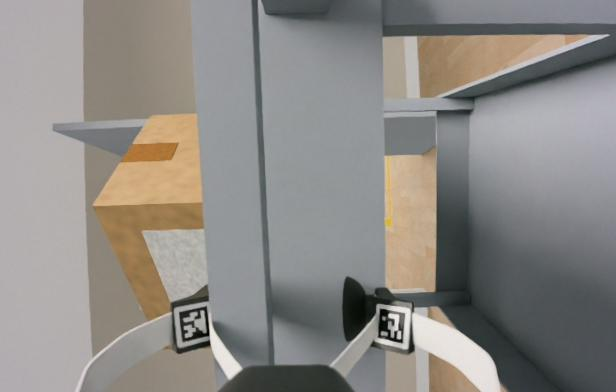

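move(
  blocking=false,
  r1={"base":{"translate_m":0.35,"strafe_m":-0.07},"pace":"slow"},
)

wait(
  seconds=6,
)

wait(
  seconds=0.2,
  cameras=["r1_head_camera","r1_wrist_camera"],
)

Scene clock: 435.33 s.
move: r1 moving
r1.base_odometry: x=-3.740 y=+2.474 heading=-0.232
r1.turned_by_wheels: +0.001
r1.turned_by_imu: +0.001
r1.base_tilt: forward=-1.6 right=+1.2
r1.lidar_m: 0.63 0.68 2.52 2.38 2.45 2.67 2.58 2.68 2.46 2.32 2.43 0.65
r1.base_status: translate_m moving; strafe_m moving
r1.joint_positions: lift_m=+0.649 arm_m=+0.235 wrist_yaw_rad=+0.002 wrist_pitch_rad=+0.000 wrist_roll_rad=+1.570 gripper_m=+0.001
r1.joint_status: not commanded
r1.measured_speeds: translate_m=+0.049 strafe_m=-0.009 rotate_rad=+0.002 lift_m=+0.000 arm_m=+0.000 wrist_yaw_rad=+0.000 wrist_pitch_rad=+0.000 wrist_roll_rad=+0.001
r1.motor_effort: lift_m=+12(12) arm_m=+5(5) wheel_0=+11(12) wheel_1=+5(6) wheel_2=-5(5)
r1.servo_current: wrist_yaw_rad=59(59) wrist_pitch_rad=39(46) wrist_roll_rad=39(59) gripper_m=78(78)
r1.contact_limits: arm_m 0.1
r1.hand_pose: x=+0.6944 y=-0.0868 z=+0.8268 quat_wxyz=(+0.707, +0.707, +0.001, +0.001) (m; r1's base frame)
r1.wrist_depth_mm: - - - 216 221 1397 1078 / - - - 219 222 1808 - / - 615 525 224 225 - - / - 466 449 226 228 - - / - 504 484 230 232 - - / - - 182 234 186 - - / - 159 - 236 183 146 -
r2: as last shown
r2.base_tilt: forward=-0.6 right=+0.1
r2.lidar_m: 0.70 3.66 1.14 1.35 4.11 1.59 1.13 1.08 1.11 1.30 1.24 1.05
r2.motor_effort: lift_m=+20(20) arm_m=-7(8) wheel_0=+5(6) wheel_1=-1(2) wheel_2=+13(13)
r2.servo_current: wrist_yaw_rad=91(91) wrist_pitch_rad=39(46) wrist_roll_rad=46(52) gripper_m=91(98)
r2.wrist_depth_mm: - - 238 164 247 252 256 / - - 239 164 249 252 256 / - - 239 166 250 255 258 / - - 242 166 252 256 260 / - - 245 167 253 259 260 / - - 187 168 180 258 263 / - - 245 - 255 262 265
pictures: none

Scene clock: 439.67 s.
earlier move: r1 done
r1.base_odometry: x=-3.427 y=+2.330 heading=-0.233
r1.turned_by_wheels: -0.001
r1.turned_by_imu: -0.003
r1.base_tilt: forward=-1.6 right=+1.3
r1.lidar_m: 0.60 0.63 2.58 2.45 2.51 3.05 2.93 3.00 2.40 2.25 2.33 0.67
r1.base_status: done
r1.joint_positions: lift_m=+0.649 arm_m=+0.235 wrist_yaw_rad=-0.001 wrist_pitch_rad=-0.008 wrist_roll_rad=+1.571 gripper_m=+0.001
r1.joint_status: not commanded
r1.measured_speeds: all 0
r1.motor_effort: lift_m=+12(12) arm_m=+5(5) wheel_0=+1(12) wheel_1=+2(6) wheel_2=-4(9)
r1.servo_current: wrist_yaw_rad=46(72) wrist_pitch_rad=46(59) wrist_roll_rad=46(65) gripper_m=59(85)
r1.contact_limits: arm_m 0.1
r1.hand_pose: x=+0.6941 y=-0.0878 z=+0.8290 quat_wxyz=(+0.707, +0.707, -0.003, +0.002) (m; r1's base frame)
r1.wrist_depth_mm: - - - 205 270 1537 1098 / - - - 258 266 1499 1182 / - - - 253 252 1708 - / - - 634 245 245 - - / - 549 488 240 239 - - / - 480 185 206 185 - - / - 158 517 186 181 - -
r2.base_odometry: x=-2.510 y=-1.914 heading=-1.311
r2.turned_by_wheels: +0.000
r2.turned_by_imu: +0.001
r2.base_tilt: forward=-0.7 right=+0.1
r2.lidar_m: 0.69 1.20 0.98 1.26 4.07 1.57 1.14 1.09 1.14 1.30 1.25 1.06
r2.base_status: not commanded
r2.joint_positions: lift_m=+0.900 arm_m=+0.300 wrist_yaw_rad=+0.445 wrist_pitch_rad=+0.002 wrist_roll_rad=+0.000 gripper_m=-0.024
r2.joint_status: not commanded
r2.measured_speeds: all 0
r2.motor_effort: lift_m=+20(20) arm_m=-7(8) wheel_0=+5(6) wheel_1=-1(2) wheel_2=+13(13)
r2.servo_current: wrist_yaw_rad=85(98) wrist_pitch_rad=33(52) wrist_roll_rad=52(59) gripper_m=91(104)
r2.hand_pose: x=+0.7691 y=+0.0452 z=+1.0776 quat_wxyz=(+0.975, +0.000, +0.001, +0.221) (m; r2's base frame)
r2.wrist_depth_mm: - - 237 164 248 252 255 / - - 238 165 248 252 257 / - - 240 165 250 255 259 / - - 242 167 252 256 260 / - - 244 167 254 257 262 / - - 187 167 180 260 264 / - - 245 - 255 262 266
wait: 4.33 of 6 s (r1 has come to rest)
pictures: none

Scene clock: 439.87 s.
r1.base_odometry: x=-3.427 y=+2.330 heading=-0.233
r1.turned_by_wheels: +0.000
r1.turned_by_imu: +0.000
r1.base_tilt: forward=-1.6 right=+1.3
r1.lidar_m: 0.59 0.60 2.58 2.44 2.51 3.04 2.95 3.04 2.39 2.25 2.33 0.68
r1.base_status: done
r1.joint_positions: lift_m=+0.649 arm_m=+0.235 wrist_yaw_rad=-0.001 wrist_pitch_rad=-0.008 wrist_roll_rad=+1.571 gripper_m=+0.001
r1.joint_status: not commanded
r1.measured_speeds: all 0
r1.motor_effort: lift_m=+12(12) arm_m=+4(5) wheel_0=+1(12) wheel_1=+2(6) wheel_2=-4(9)
r1.servo_current: wrist_yaw_rad=46(72) wrist_pitch_rad=46(59) wrist_roll_rad=59(65) gripper_m=59(85)
r1.contact_limits: arm_m 0.1
r1.hand_pose: x=+0.6941 y=-0.0878 z=+0.8290 quat_wxyz=(+0.707, +0.707, -0.003, +0.002) (m; r1's base frame)
r1.wrist_depth_mm: - - - 206 271 1576 1118 / - - - 258 265 1499 1160 / - - - 252 252 1708 - / - - 627 245 246 - - / - 554 488 240 239 - - / - 488 185 206 186 - - / - 157 508 175 181 - -
r2.base_odometry: x=-2.510 y=-1.914 heading=-1.311
r2.turned_by_wheels: +0.000
r2.turned_by_imu: +0.000
r2.base_tilt: forward=-0.6 right=+0.0
r2.lidar_m: 0.69 1.26 1.00 1.31 4.09 1.56 1.13 1.07 1.15 1.30 1.24 1.06
r2.base_status: not commanded
r2.joint_positions: lift_m=+0.900 arm_m=+0.300 wrist_yaw_rad=+0.445 wrist_pitch_rad=+0.002 wrist_roll_rad=+0.000 gripper_m=-0.024
r2.joint_status: not commanded
r2.measured_speeds: all 0
r2.motor_effort: lift_m=+20(20) arm_m=-7(8) wheel_0=+5(6) wheel_1=-1(2) wheel_2=+13(13)
r2.servo_current: wrist_yaw_rad=91(98) wrist_pitch_rad=39(52) wrist_roll_rad=39(59) gripper_m=98(104)
r2.hand_pose: x=+0.7691 y=+0.0452 z=+1.0776 quat_wxyz=(+0.975, +0.000, +0.001, +0.221) (m; r2's base frame)
r2.wrist_depth_mm: - - 237 164 247 253 256 / - - 239 165 248 254 257 / - - 240 165 250 255 259 / - - 243 166 251 257 260 / - - 243 167 253 257 262 / - - 186 167 180 260 263 / - - 245 - 256 262 265
wait: 0.20 s; no rest
pictures: r1_head_camera, r1_wrist_camera
Images, in order (width x height): r1_head_camera 420x560, r1_wrist_camera 616x392.

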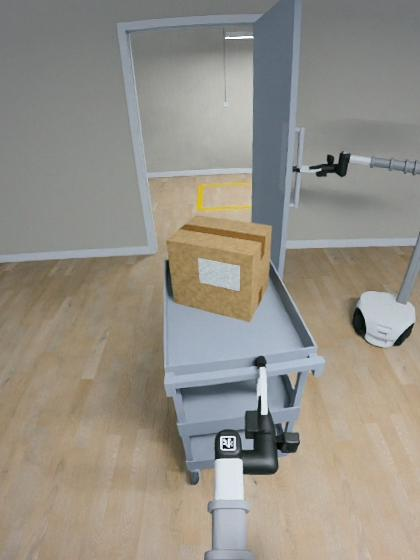

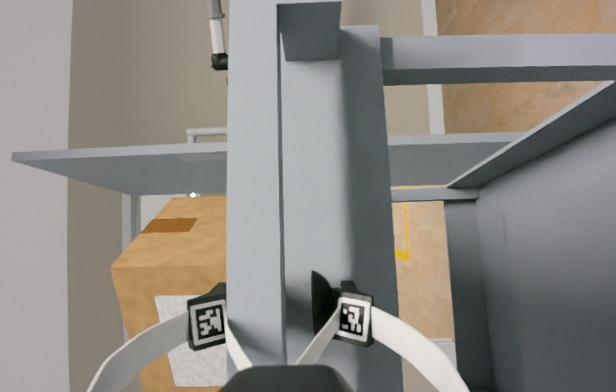

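move(
  blocking=false,
  r1={"base":{"translate_m":0.3,"strafe_m":0.08},"pace":"slow"},
)

wait(
  seconds=6,
)

wait(
  seconds=0.2,
  cameras=["r1_head_camera","r1_wrist_camera","r1_head_left_camera"],
)

Scene clock: 445.33 s.
move: r1 moving
r1.base_odometry: x=-3.414 y=+2.330 heading=-0.234
r1.turned_by_wheels: -0.001
r1.turned_by_imu: -0.001
r1.base_tilt: forward=-1.6 right=+1.3
r1.lidar_m: 0.59 0.63 2.56 2.45 2.50 3.05 2.96 3.05 2.40 2.27 2.32 0.68
r1.base_status: translate_m moving; strafe_m moving
r1.joint_positions: lift_m=+0.649 arm_m=+0.235 wrist_yaw_rad=-0.002 wrist_pitch_rad=-0.008 wrist_roll_rad=+1.571 gripper_m=+0.001
r1.joint_status: not commanded
r1.measured_speeds: translate_m=+0.048 strafe_m=+0.013 rotate_rad=-0.001 lift_m=+0.000 arm_m=+0.000 wrist_yaw_rad=-0.005 wrist_pitch_rad=+0.000 wrist_roll_rad=+0.000
r1.motor_effort: lift_m=+12(12) arm_m=+5(5) wheel_0=+0(4) wheel_1=+1(5) wheel_2=-11(11)
r1.servo_current: wrist_yaw_rad=46(72) wrist_pitch_rad=59(59) wrist_roll_rad=33(59) gripper_m=46(59)
r1.contact_limits: arm_m 0.1
r1.hand_pose: x=+0.6941 y=-0.0879 z=+0.8290 quat_wxyz=(+0.707, +0.707, -0.003, +0.002) (m; r1's base frame)
r1.wrist_depth_mm: - - - 204 273 1397 1118 / - - - 259 267 1499 1160 / - - - 252 253 1661 - / - - 640 245 247 - - / - 554 492 239 239 - - / - 480 183 205 186 - - / - 158 508 154 181 - -
r2: as last shown
r2.base_tilt: forward=-0.7 right=+0.0
r2.lidar_m: 0.71 1.16 0.95 1.28 4.09 1.55 1.10 1.09 1.14 1.29 1.25 1.06
r2.servo_current: wrist_yaw_rad=85(85) wrist_pitch_rad=39(46) wrist_roll_rad=46(59) gripper_m=98(104)
r2.wrist_depth_mm: - - 238 164 248 251 256 / - - 238 164 249 253 258 / - - 241 166 249 255 259 / - - 241 166 251 257 260 / - - 244 167 253 258 262 / - - 186 168 180 260 263 / - - 245 - 256 263 266
pictures: none

Scene clock: 449.20 s.
earlier move: r1 done
r1.base_odometry: x=-3.117 y=+2.338 heading=-0.234
r1.turned_by_wheels: +0.000
r1.turned_by_imu: -0.001
r1.base_tilt: forward=-1.6 right=+1.3
r1.lidar_m: 0.60 0.64 2.52 2.40 2.46 3.29 3.27 3.32 2.47 2.32 1.66 0.68
r1.base_status: done
r1.joint_positions: lift_m=+0.649 arm_m=+0.235 wrist_yaw_rad=-0.002 wrist_pitch_rad=-0.008 wrist_roll_rad=+1.571 gripper_m=+0.001
r1.joint_status: not commanded
r1.measured_speeds: all 0
r1.motor_effort: lift_m=+12(12) arm_m=+4(5) wheel_0=-1(4) wheel_1=+2(6) wheel_2=-5(11)
r1.servo_current: wrist_yaw_rad=46(72) wrist_pitch_rad=52(59) wrist_roll_rad=46(72) gripper_m=46(65)
r1.contact_limits: arm_m 0.1
r1.hand_pose: x=+0.6940 y=-0.0880 z=+0.8290 quat_wxyz=(+0.707, +0.707, -0.003, +0.002) (m; r1's base frame)
r1.wrist_depth_mm: - - - 208 263 264 263 / - - - 253 255 281 282 / - - - 247 247 - - / - - 621 243 242 - - / - 492 462 237 238 - - / - 496 185 208 185 - - / - 157 530 175 226 - -
r2.base_odometry: x=-2.510 y=-1.914 heading=-1.311
r2.turned_by_wheels: +0.000
r2.turned_by_imu: +0.001
r2.base_tilt: forward=-0.7 right=+0.1
r2.lidar_m: 0.72 0.96 1.02 1.61 4.09 1.58 1.12 1.09 1.12 1.30 1.25 1.06
r2.base_status: not commanded
r2.joint_positions: lift_m=+0.900 arm_m=+0.300 wrist_yaw_rad=+0.445 wrist_pitch_rad=+0.002 wrist_roll_rad=+0.000 gripper_m=-0.024
r2.joint_status: not commanded
r2.measured_speeds: all 0
r2.motor_effort: lift_m=+20(20) arm_m=-7(8) wheel_0=+5(6) wheel_1=-1(2) wheel_2=+13(13)
r2.servo_current: wrist_yaw_rad=78(98) wrist_pitch_rad=39(46) wrist_roll_rad=59(59) gripper_m=91(104)
r2.hand_pose: x=+0.7691 y=+0.0452 z=+1.0776 quat_wxyz=(+0.975, +0.000, +0.001, +0.221) (m; r2's base frame)
r2.wrist_depth_mm: - - 237 164 248 252 257 / - - 239 165 247 254 257 / - - 240 165 251 255 258 / - - 242 166 250 256 262 / 668 820 244 167 253 258 262 / 661 759 187 168 180 260 263 / 640 - 245 - 255 260 266
wait: 3.87 of 6 s (r1 has come to rest)
pictures: none

Scene clock: 449.40 s.
r1.base_odometry: x=-3.117 y=+2.338 heading=-0.234
r1.turned_by_wheels: +0.000
r1.turned_by_imu: +0.000
r1.base_tilt: forward=-1.6 right=+1.3
r1.lidar_m: 0.60 0.64 2.52 2.36 2.47 3.31 3.27 3.30 2.48 2.32 1.65 0.69
r1.base_status: done
r1.joint_positions: lift_m=+0.649 arm_m=+0.235 wrist_yaw_rad=-0.002 wrist_pitch_rad=-0.008 wrist_roll_rad=+1.571 gripper_m=+0.001
r1.joint_status: not commanded
r1.measured_speeds: all 0
r1.motor_effort: lift_m=+12(12) arm_m=+5(5) wheel_0=+0(4) wheel_1=+2(6) wheel_2=-5(11)
r1.servo_current: wrist_yaw_rad=39(72) wrist_pitch_rad=52(59) wrist_roll_rad=52(72) gripper_m=52(65)
r1.contact_limits: arm_m 0.1
r1.hand_pose: x=+0.6940 y=-0.0880 z=+0.8290 quat_wxyz=(+0.707, +0.707, -0.003, +0.002) (m; r1's base frame)
r1.wrist_depth_mm: - - - 208 263 263 262 / - - - 253 254 279 281 / - - - 247 247 - - / - - 627 242 243 - - / - 496 469 237 238 - - / - 496 184 207 185 - - / - 158 525 175 225 - -
r2.base_odometry: x=-2.510 y=-1.914 heading=-1.311
r2.turned_by_wheels: +0.000
r2.turned_by_imu: +0.000
r2.base_tilt: forward=-0.6 right=+0.1
r2.lidar_m: 0.71 0.96 1.01 1.61 4.09 1.57 1.12 1.07 1.15 1.30 1.24 1.06
r2.base_status: not commanded
r2.joint_positions: lift_m=+0.900 arm_m=+0.300 wrist_yaw_rad=+0.445 wrist_pitch_rad=+0.002 wrist_roll_rad=+0.000 gripper_m=-0.024
r2.joint_status: not commanded
r2.measured_speeds: all 0
r2.motor_effort: lift_m=+20(20) arm_m=-7(8) wheel_0=+5(6) wheel_1=-2(2) wheel_2=+13(13)
r2.servo_current: wrist_yaw_rad=78(98) wrist_pitch_rad=39(46) wrist_roll_rad=52(59) gripper_m=91(104)
r2.hand_pose: x=+0.7691 y=+0.0452 z=+1.0776 quat_wxyz=(+0.975, +0.000, +0.001, +0.221) (m; r2's base frame)
r2.wrist_depth_mm: - - 236 164 248 253 256 / - - 239 164 249 253 258 / - - 242 166 251 255 258 / - - 241 166 251 256 260 / 668 820 243 167 254 257 263 / 668 759 186 167 180 259 264 / 634 - 244 - 256 262 266
wait: 0.20 s; no rest
pictures: r1_head_camera, r1_head_left_camera, r1_wrist_camera
Images, in order (width x height): r1_head_camera 420x560, r1_head_left_camera 420x672, r1_wrist_camera 616x392.

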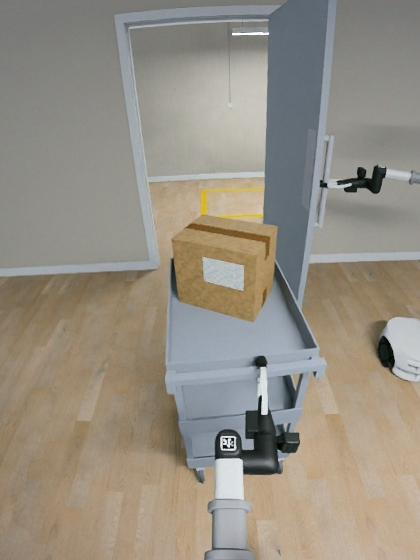

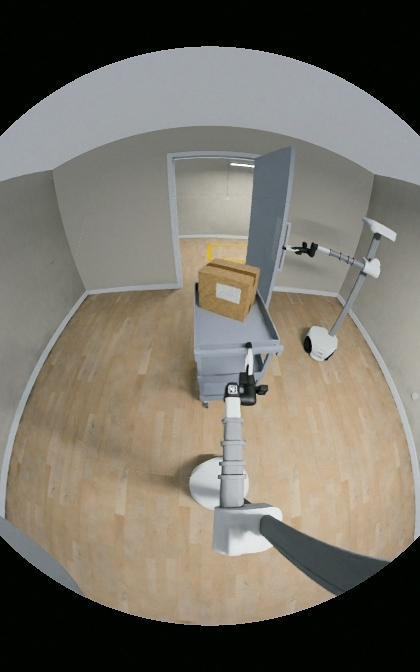

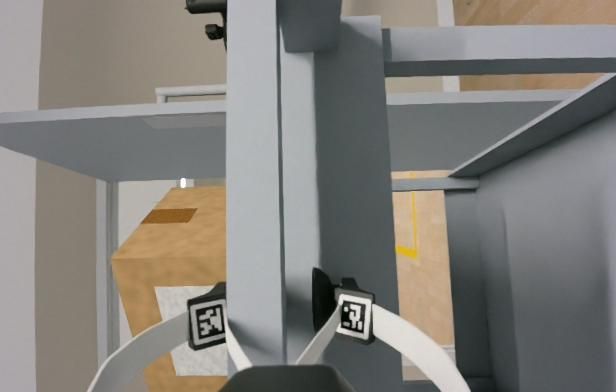

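move(
  blocking=false,
  r1={"base":{"translate_m":0.6,"strafe_m":0.085},"pace":"slow"},
)

wait(
  seconds=8,
)

wait(
  seconds=0.2,
  cameras=["r1_head_camera","r1_wrist_camera","r1_head_left_camera"],
)

Scene clock: 468.67 s.
move: r1 moving
r1.base_odometry: x=-3.105 y=+2.337 heading=-0.234
r1.turned_by_wheels: +0.000
r1.turned_by_imu: -0.001
r1.base_tilt: forward=-1.6 right=+1.3
r1.lidar_m: 0.60 0.62 2.51 2.37 2.50 3.31 3.27 3.34 2.47 2.33 1.64 0.67
r1.base_status: translate_m moving; strafe_m moving
r1.joint_positions: lift_m=+0.649 arm_m=+0.235 wrist_yaw_rad=-0.002 wrist_pitch_rad=-0.008 wrist_roll_rad=+1.571 gripper_m=+0.001
r1.joint_status: not commanded
r1.measured_speeds: translate_m=+0.048 strafe_m=+0.007 rotate_rad=+0.001 lift_m=+0.000 arm_m=+0.000 wrist_yaw_rad=+0.000 wrist_pitch_rad=+0.000 wrist_roll_rad=+0.000
r1.motor_effort: lift_m=+12(12) arm_m=+5(5) wheel_0=+4(4) wheel_1=+1(5) wheel_2=-8(10)
r1.servo_current: wrist_yaw_rad=52(78) wrist_pitch_rad=52(59) wrist_roll_rad=46(65) gripper_m=52(59)
r1.contact_limits: arm_m 0.1
r1.hand_pose: x=+0.6940 y=-0.0880 z=+0.8290 quat_wxyz=(+0.707, +0.707, -0.003, +0.002) (m; r1's base frame)
r1.wrist_depth_mm: - - - 206 263 262 260 / - - - 254 255 279 279 / - - - 248 247 - - / - - 634 243 243 - - / - 500 469 236 238 - - / - 496 185 209 184 - - / - 151 521 154 226 - -
r2: as last shown
r2.base_tilt: forward=-0.7 right=+0.1
r2.lidar_m: 0.70 0.96 1.02 1.61 4.07 1.57 1.13 1.09 1.16 1.28 1.25 1.04
r2.servo_current: wrist_yaw_rad=91(91) wrist_pitch_rad=39(46) wrist_roll_rad=46(59) gripper_m=98(98)
r2.wrist_depth_mm: - - 238 164 248 252 256 / - - 239 164 249 254 257 / - - 240 166 249 255 259 / - - 242 166 251 256 260 / 661 798 244 167 253 257 262 / 640 768 186 167 181 259 264 / 634 732 245 - 256 263 265
pictures: none

Scene clock: 475.50 s.
earlier move: r1 done
r1.base_odometry: x=-2.514 y=+2.283 heading=-0.233
r1.turned_by_wheels: +0.001
r1.turned_by_imu: +0.003
r1.base_tilt: forward=-1.6 right=+1.3
r1.lidar_m: 0.60 0.62 2.45 2.32 2.39 3.21 3.94 3.56 2.53 2.40 1.26 0.66
r1.base_status: done
r1.joint_positions: lift_m=+0.649 arm_m=+0.235 wrist_yaw_rad=-0.001 wrist_pitch_rad=-0.008 wrist_roll_rad=+1.571 gripper_m=+0.001
r1.joint_status: not commanded
r1.measured_speeds: all 0
r1.motor_effort: lift_m=+12(12) arm_m=+5(5) wheel_0=+6(10) wheel_1=+3(9) wheel_2=-2(10)
r1.servo_current: wrist_yaw_rad=59(78) wrist_pitch_rad=52(65) wrist_roll_rad=59(65) gripper_m=52(65)
r1.contact_limits: arm_m 0.1
r1.hand_pose: x=+0.6941 y=-0.0876 z=+0.8290 quat_wxyz=(+0.707, +0.707, -0.003, +0.002) (m; r1's base frame)
r1.wrist_depth_mm: - - - 248 254 253 253 / - - - 246 247 259 1138 / - - - 243 243 - - / - - 585 240 241 - - / - 477 469 236 237 - - / - 512 185 207 184 - - / 1537 151 530 230 181 - -
r2.base_odometry: x=-2.510 y=-1.914 heading=-1.311
r2.turned_by_wheels: +0.000
r2.turned_by_imu: +0.001
r2.base_tilt: forward=-0.6 right=+0.0
r2.lidar_m: 0.72 1.01 1.23 4.74 4.08 1.57 1.13 1.08 1.16 1.28 1.23 1.06
r2.base_status: not commanded
r2.joint_positions: lift_m=+0.900 arm_m=+0.300 wrist_yaw_rad=+0.445 wrist_pitch_rad=+0.002 wrist_roll_rad=+0.000 gripper_m=-0.024
r2.joint_status: not commanded
r2.measured_speeds: all 0
r2.motor_effort: lift_m=+20(20) arm_m=-7(8) wheel_0=+5(6) wheel_1=-2(2) wheel_2=+13(13)
r2.servo_current: wrist_yaw_rad=78(98) wrist_pitch_rad=39(52) wrist_roll_rad=39(65) gripper_m=91(104)
r2.hand_pose: x=+0.7691 y=+0.0452 z=+1.0776 quat_wxyz=(+0.975, +0.000, +0.001, +0.221) (m; r2's base frame)
r2.wrist_depth_mm: - - 239 164 247 252 256 / - - 239 165 249 254 258 / - - 240 166 250 254 258 / - - 242 167 251 257 260 / - - 244 167 253 257 262 / 798 904 186 168 180 259 263 / - 574 245 - 255 262 266
wait: 6.83 of 8 s (r1 has come to rest)
pictures: none

Scene clock: 475.70 s.
r1.base_odometry: x=-2.514 y=+2.283 heading=-0.233
r1.turned_by_wheels: +0.000
r1.turned_by_imu: +0.000
r1.base_tilt: forward=-1.6 right=+1.2
r1.lidar_m: 0.61 0.59 2.43 2.32 2.41 3.22 3.93 3.53 2.55 2.38 1.28 0.65
r1.base_status: done
r1.joint_positions: lift_m=+0.649 arm_m=+0.235 wrist_yaw_rad=-0.001 wrist_pitch_rad=-0.008 wrist_roll_rad=+1.571 gripper_m=+0.001
r1.joint_status: not commanded
r1.measured_speeds: all 0
r1.motor_effort: lift_m=+12(12) arm_m=+5(5) wheel_0=+6(10) wheel_1=+3(9) wheel_2=-2(10)
r1.servo_current: wrist_yaw_rad=52(78) wrist_pitch_rad=52(65) wrist_roll_rad=39(65) gripper_m=52(65)
r1.contact_limits: arm_m 0.1
r1.hand_pose: x=+0.6941 y=-0.0876 z=+0.8290 quat_wxyz=(+0.707, +0.707, -0.003, +0.002) (m; r1's base frame)
r1.wrist_depth_mm: - - - 250 253 253 253 / - - - 247 247 260 1118 / - - - 242 242 - - / - - 580 240 240 - - / - 477 466 236 237 - - / - 517 186 208 184 - - / 1537 151 525 229 229 - -
r2.base_odometry: x=-2.510 y=-1.914 heading=-1.311
r2.turned_by_wheels: +0.000
r2.turned_by_imu: +0.000
r2.base_tilt: forward=-0.7 right=+0.0
r2.lidar_m: 0.72 1.01 1.25 4.71 4.10 1.56 1.13 1.07 1.14 1.30 1.25 1.03
r2.base_status: not commanded
r2.joint_positions: lift_m=+0.900 arm_m=+0.300 wrist_yaw_rad=+0.445 wrist_pitch_rad=+0.002 wrist_roll_rad=+0.000 gripper_m=-0.024
r2.joint_status: not commanded
r2.measured_speeds: all 0
r2.motor_effort: lift_m=+20(20) arm_m=-7(8) wheel_0=+5(6) wheel_1=-1(2) wheel_2=+13(13)
r2.servo_current: wrist_yaw_rad=85(98) wrist_pitch_rad=39(52) wrist_roll_rad=39(65) gripper_m=91(104)
r2.hand_pose: x=+0.7691 y=+0.0452 z=+1.0776 quat_wxyz=(+0.975, +0.000, +0.001, +0.221) (m; r2's base frame)
r2.wrist_depth_mm: - - 237 164 247 253 256 / - - 238 165 248 254 258 / - - 240 166 251 254 260 / - - 242 166 251 256 259 / - - 244 167 253 257 262 / 798 904 186 167 180 259 264 / - 574 246 - 256 263 265
wait: 0.20 s; no rest
pictures: r1_head_camera, r1_head_left_camera, r1_wrist_camera
Images, in order (width x height): r1_head_camera 420x560, r1_head_left_camera 420x672, r1_wrist_camera 616x392.

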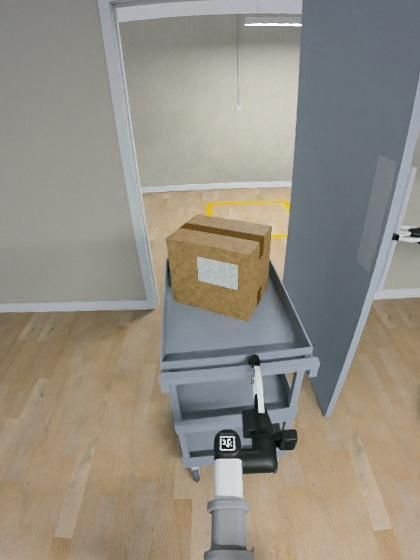

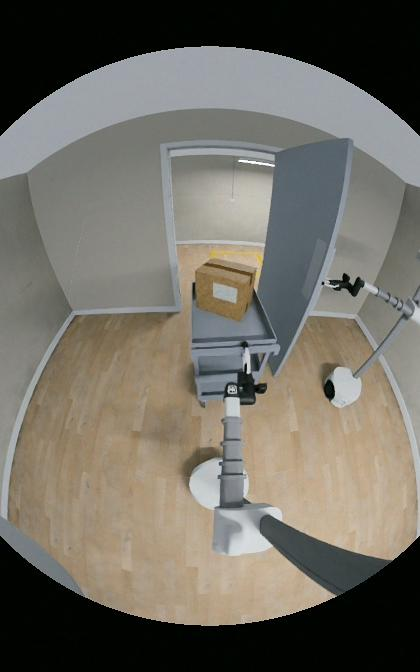

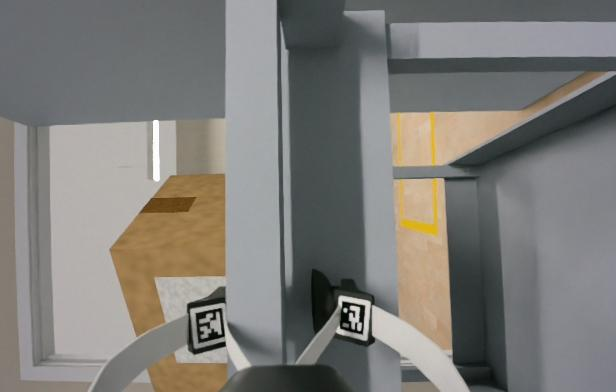

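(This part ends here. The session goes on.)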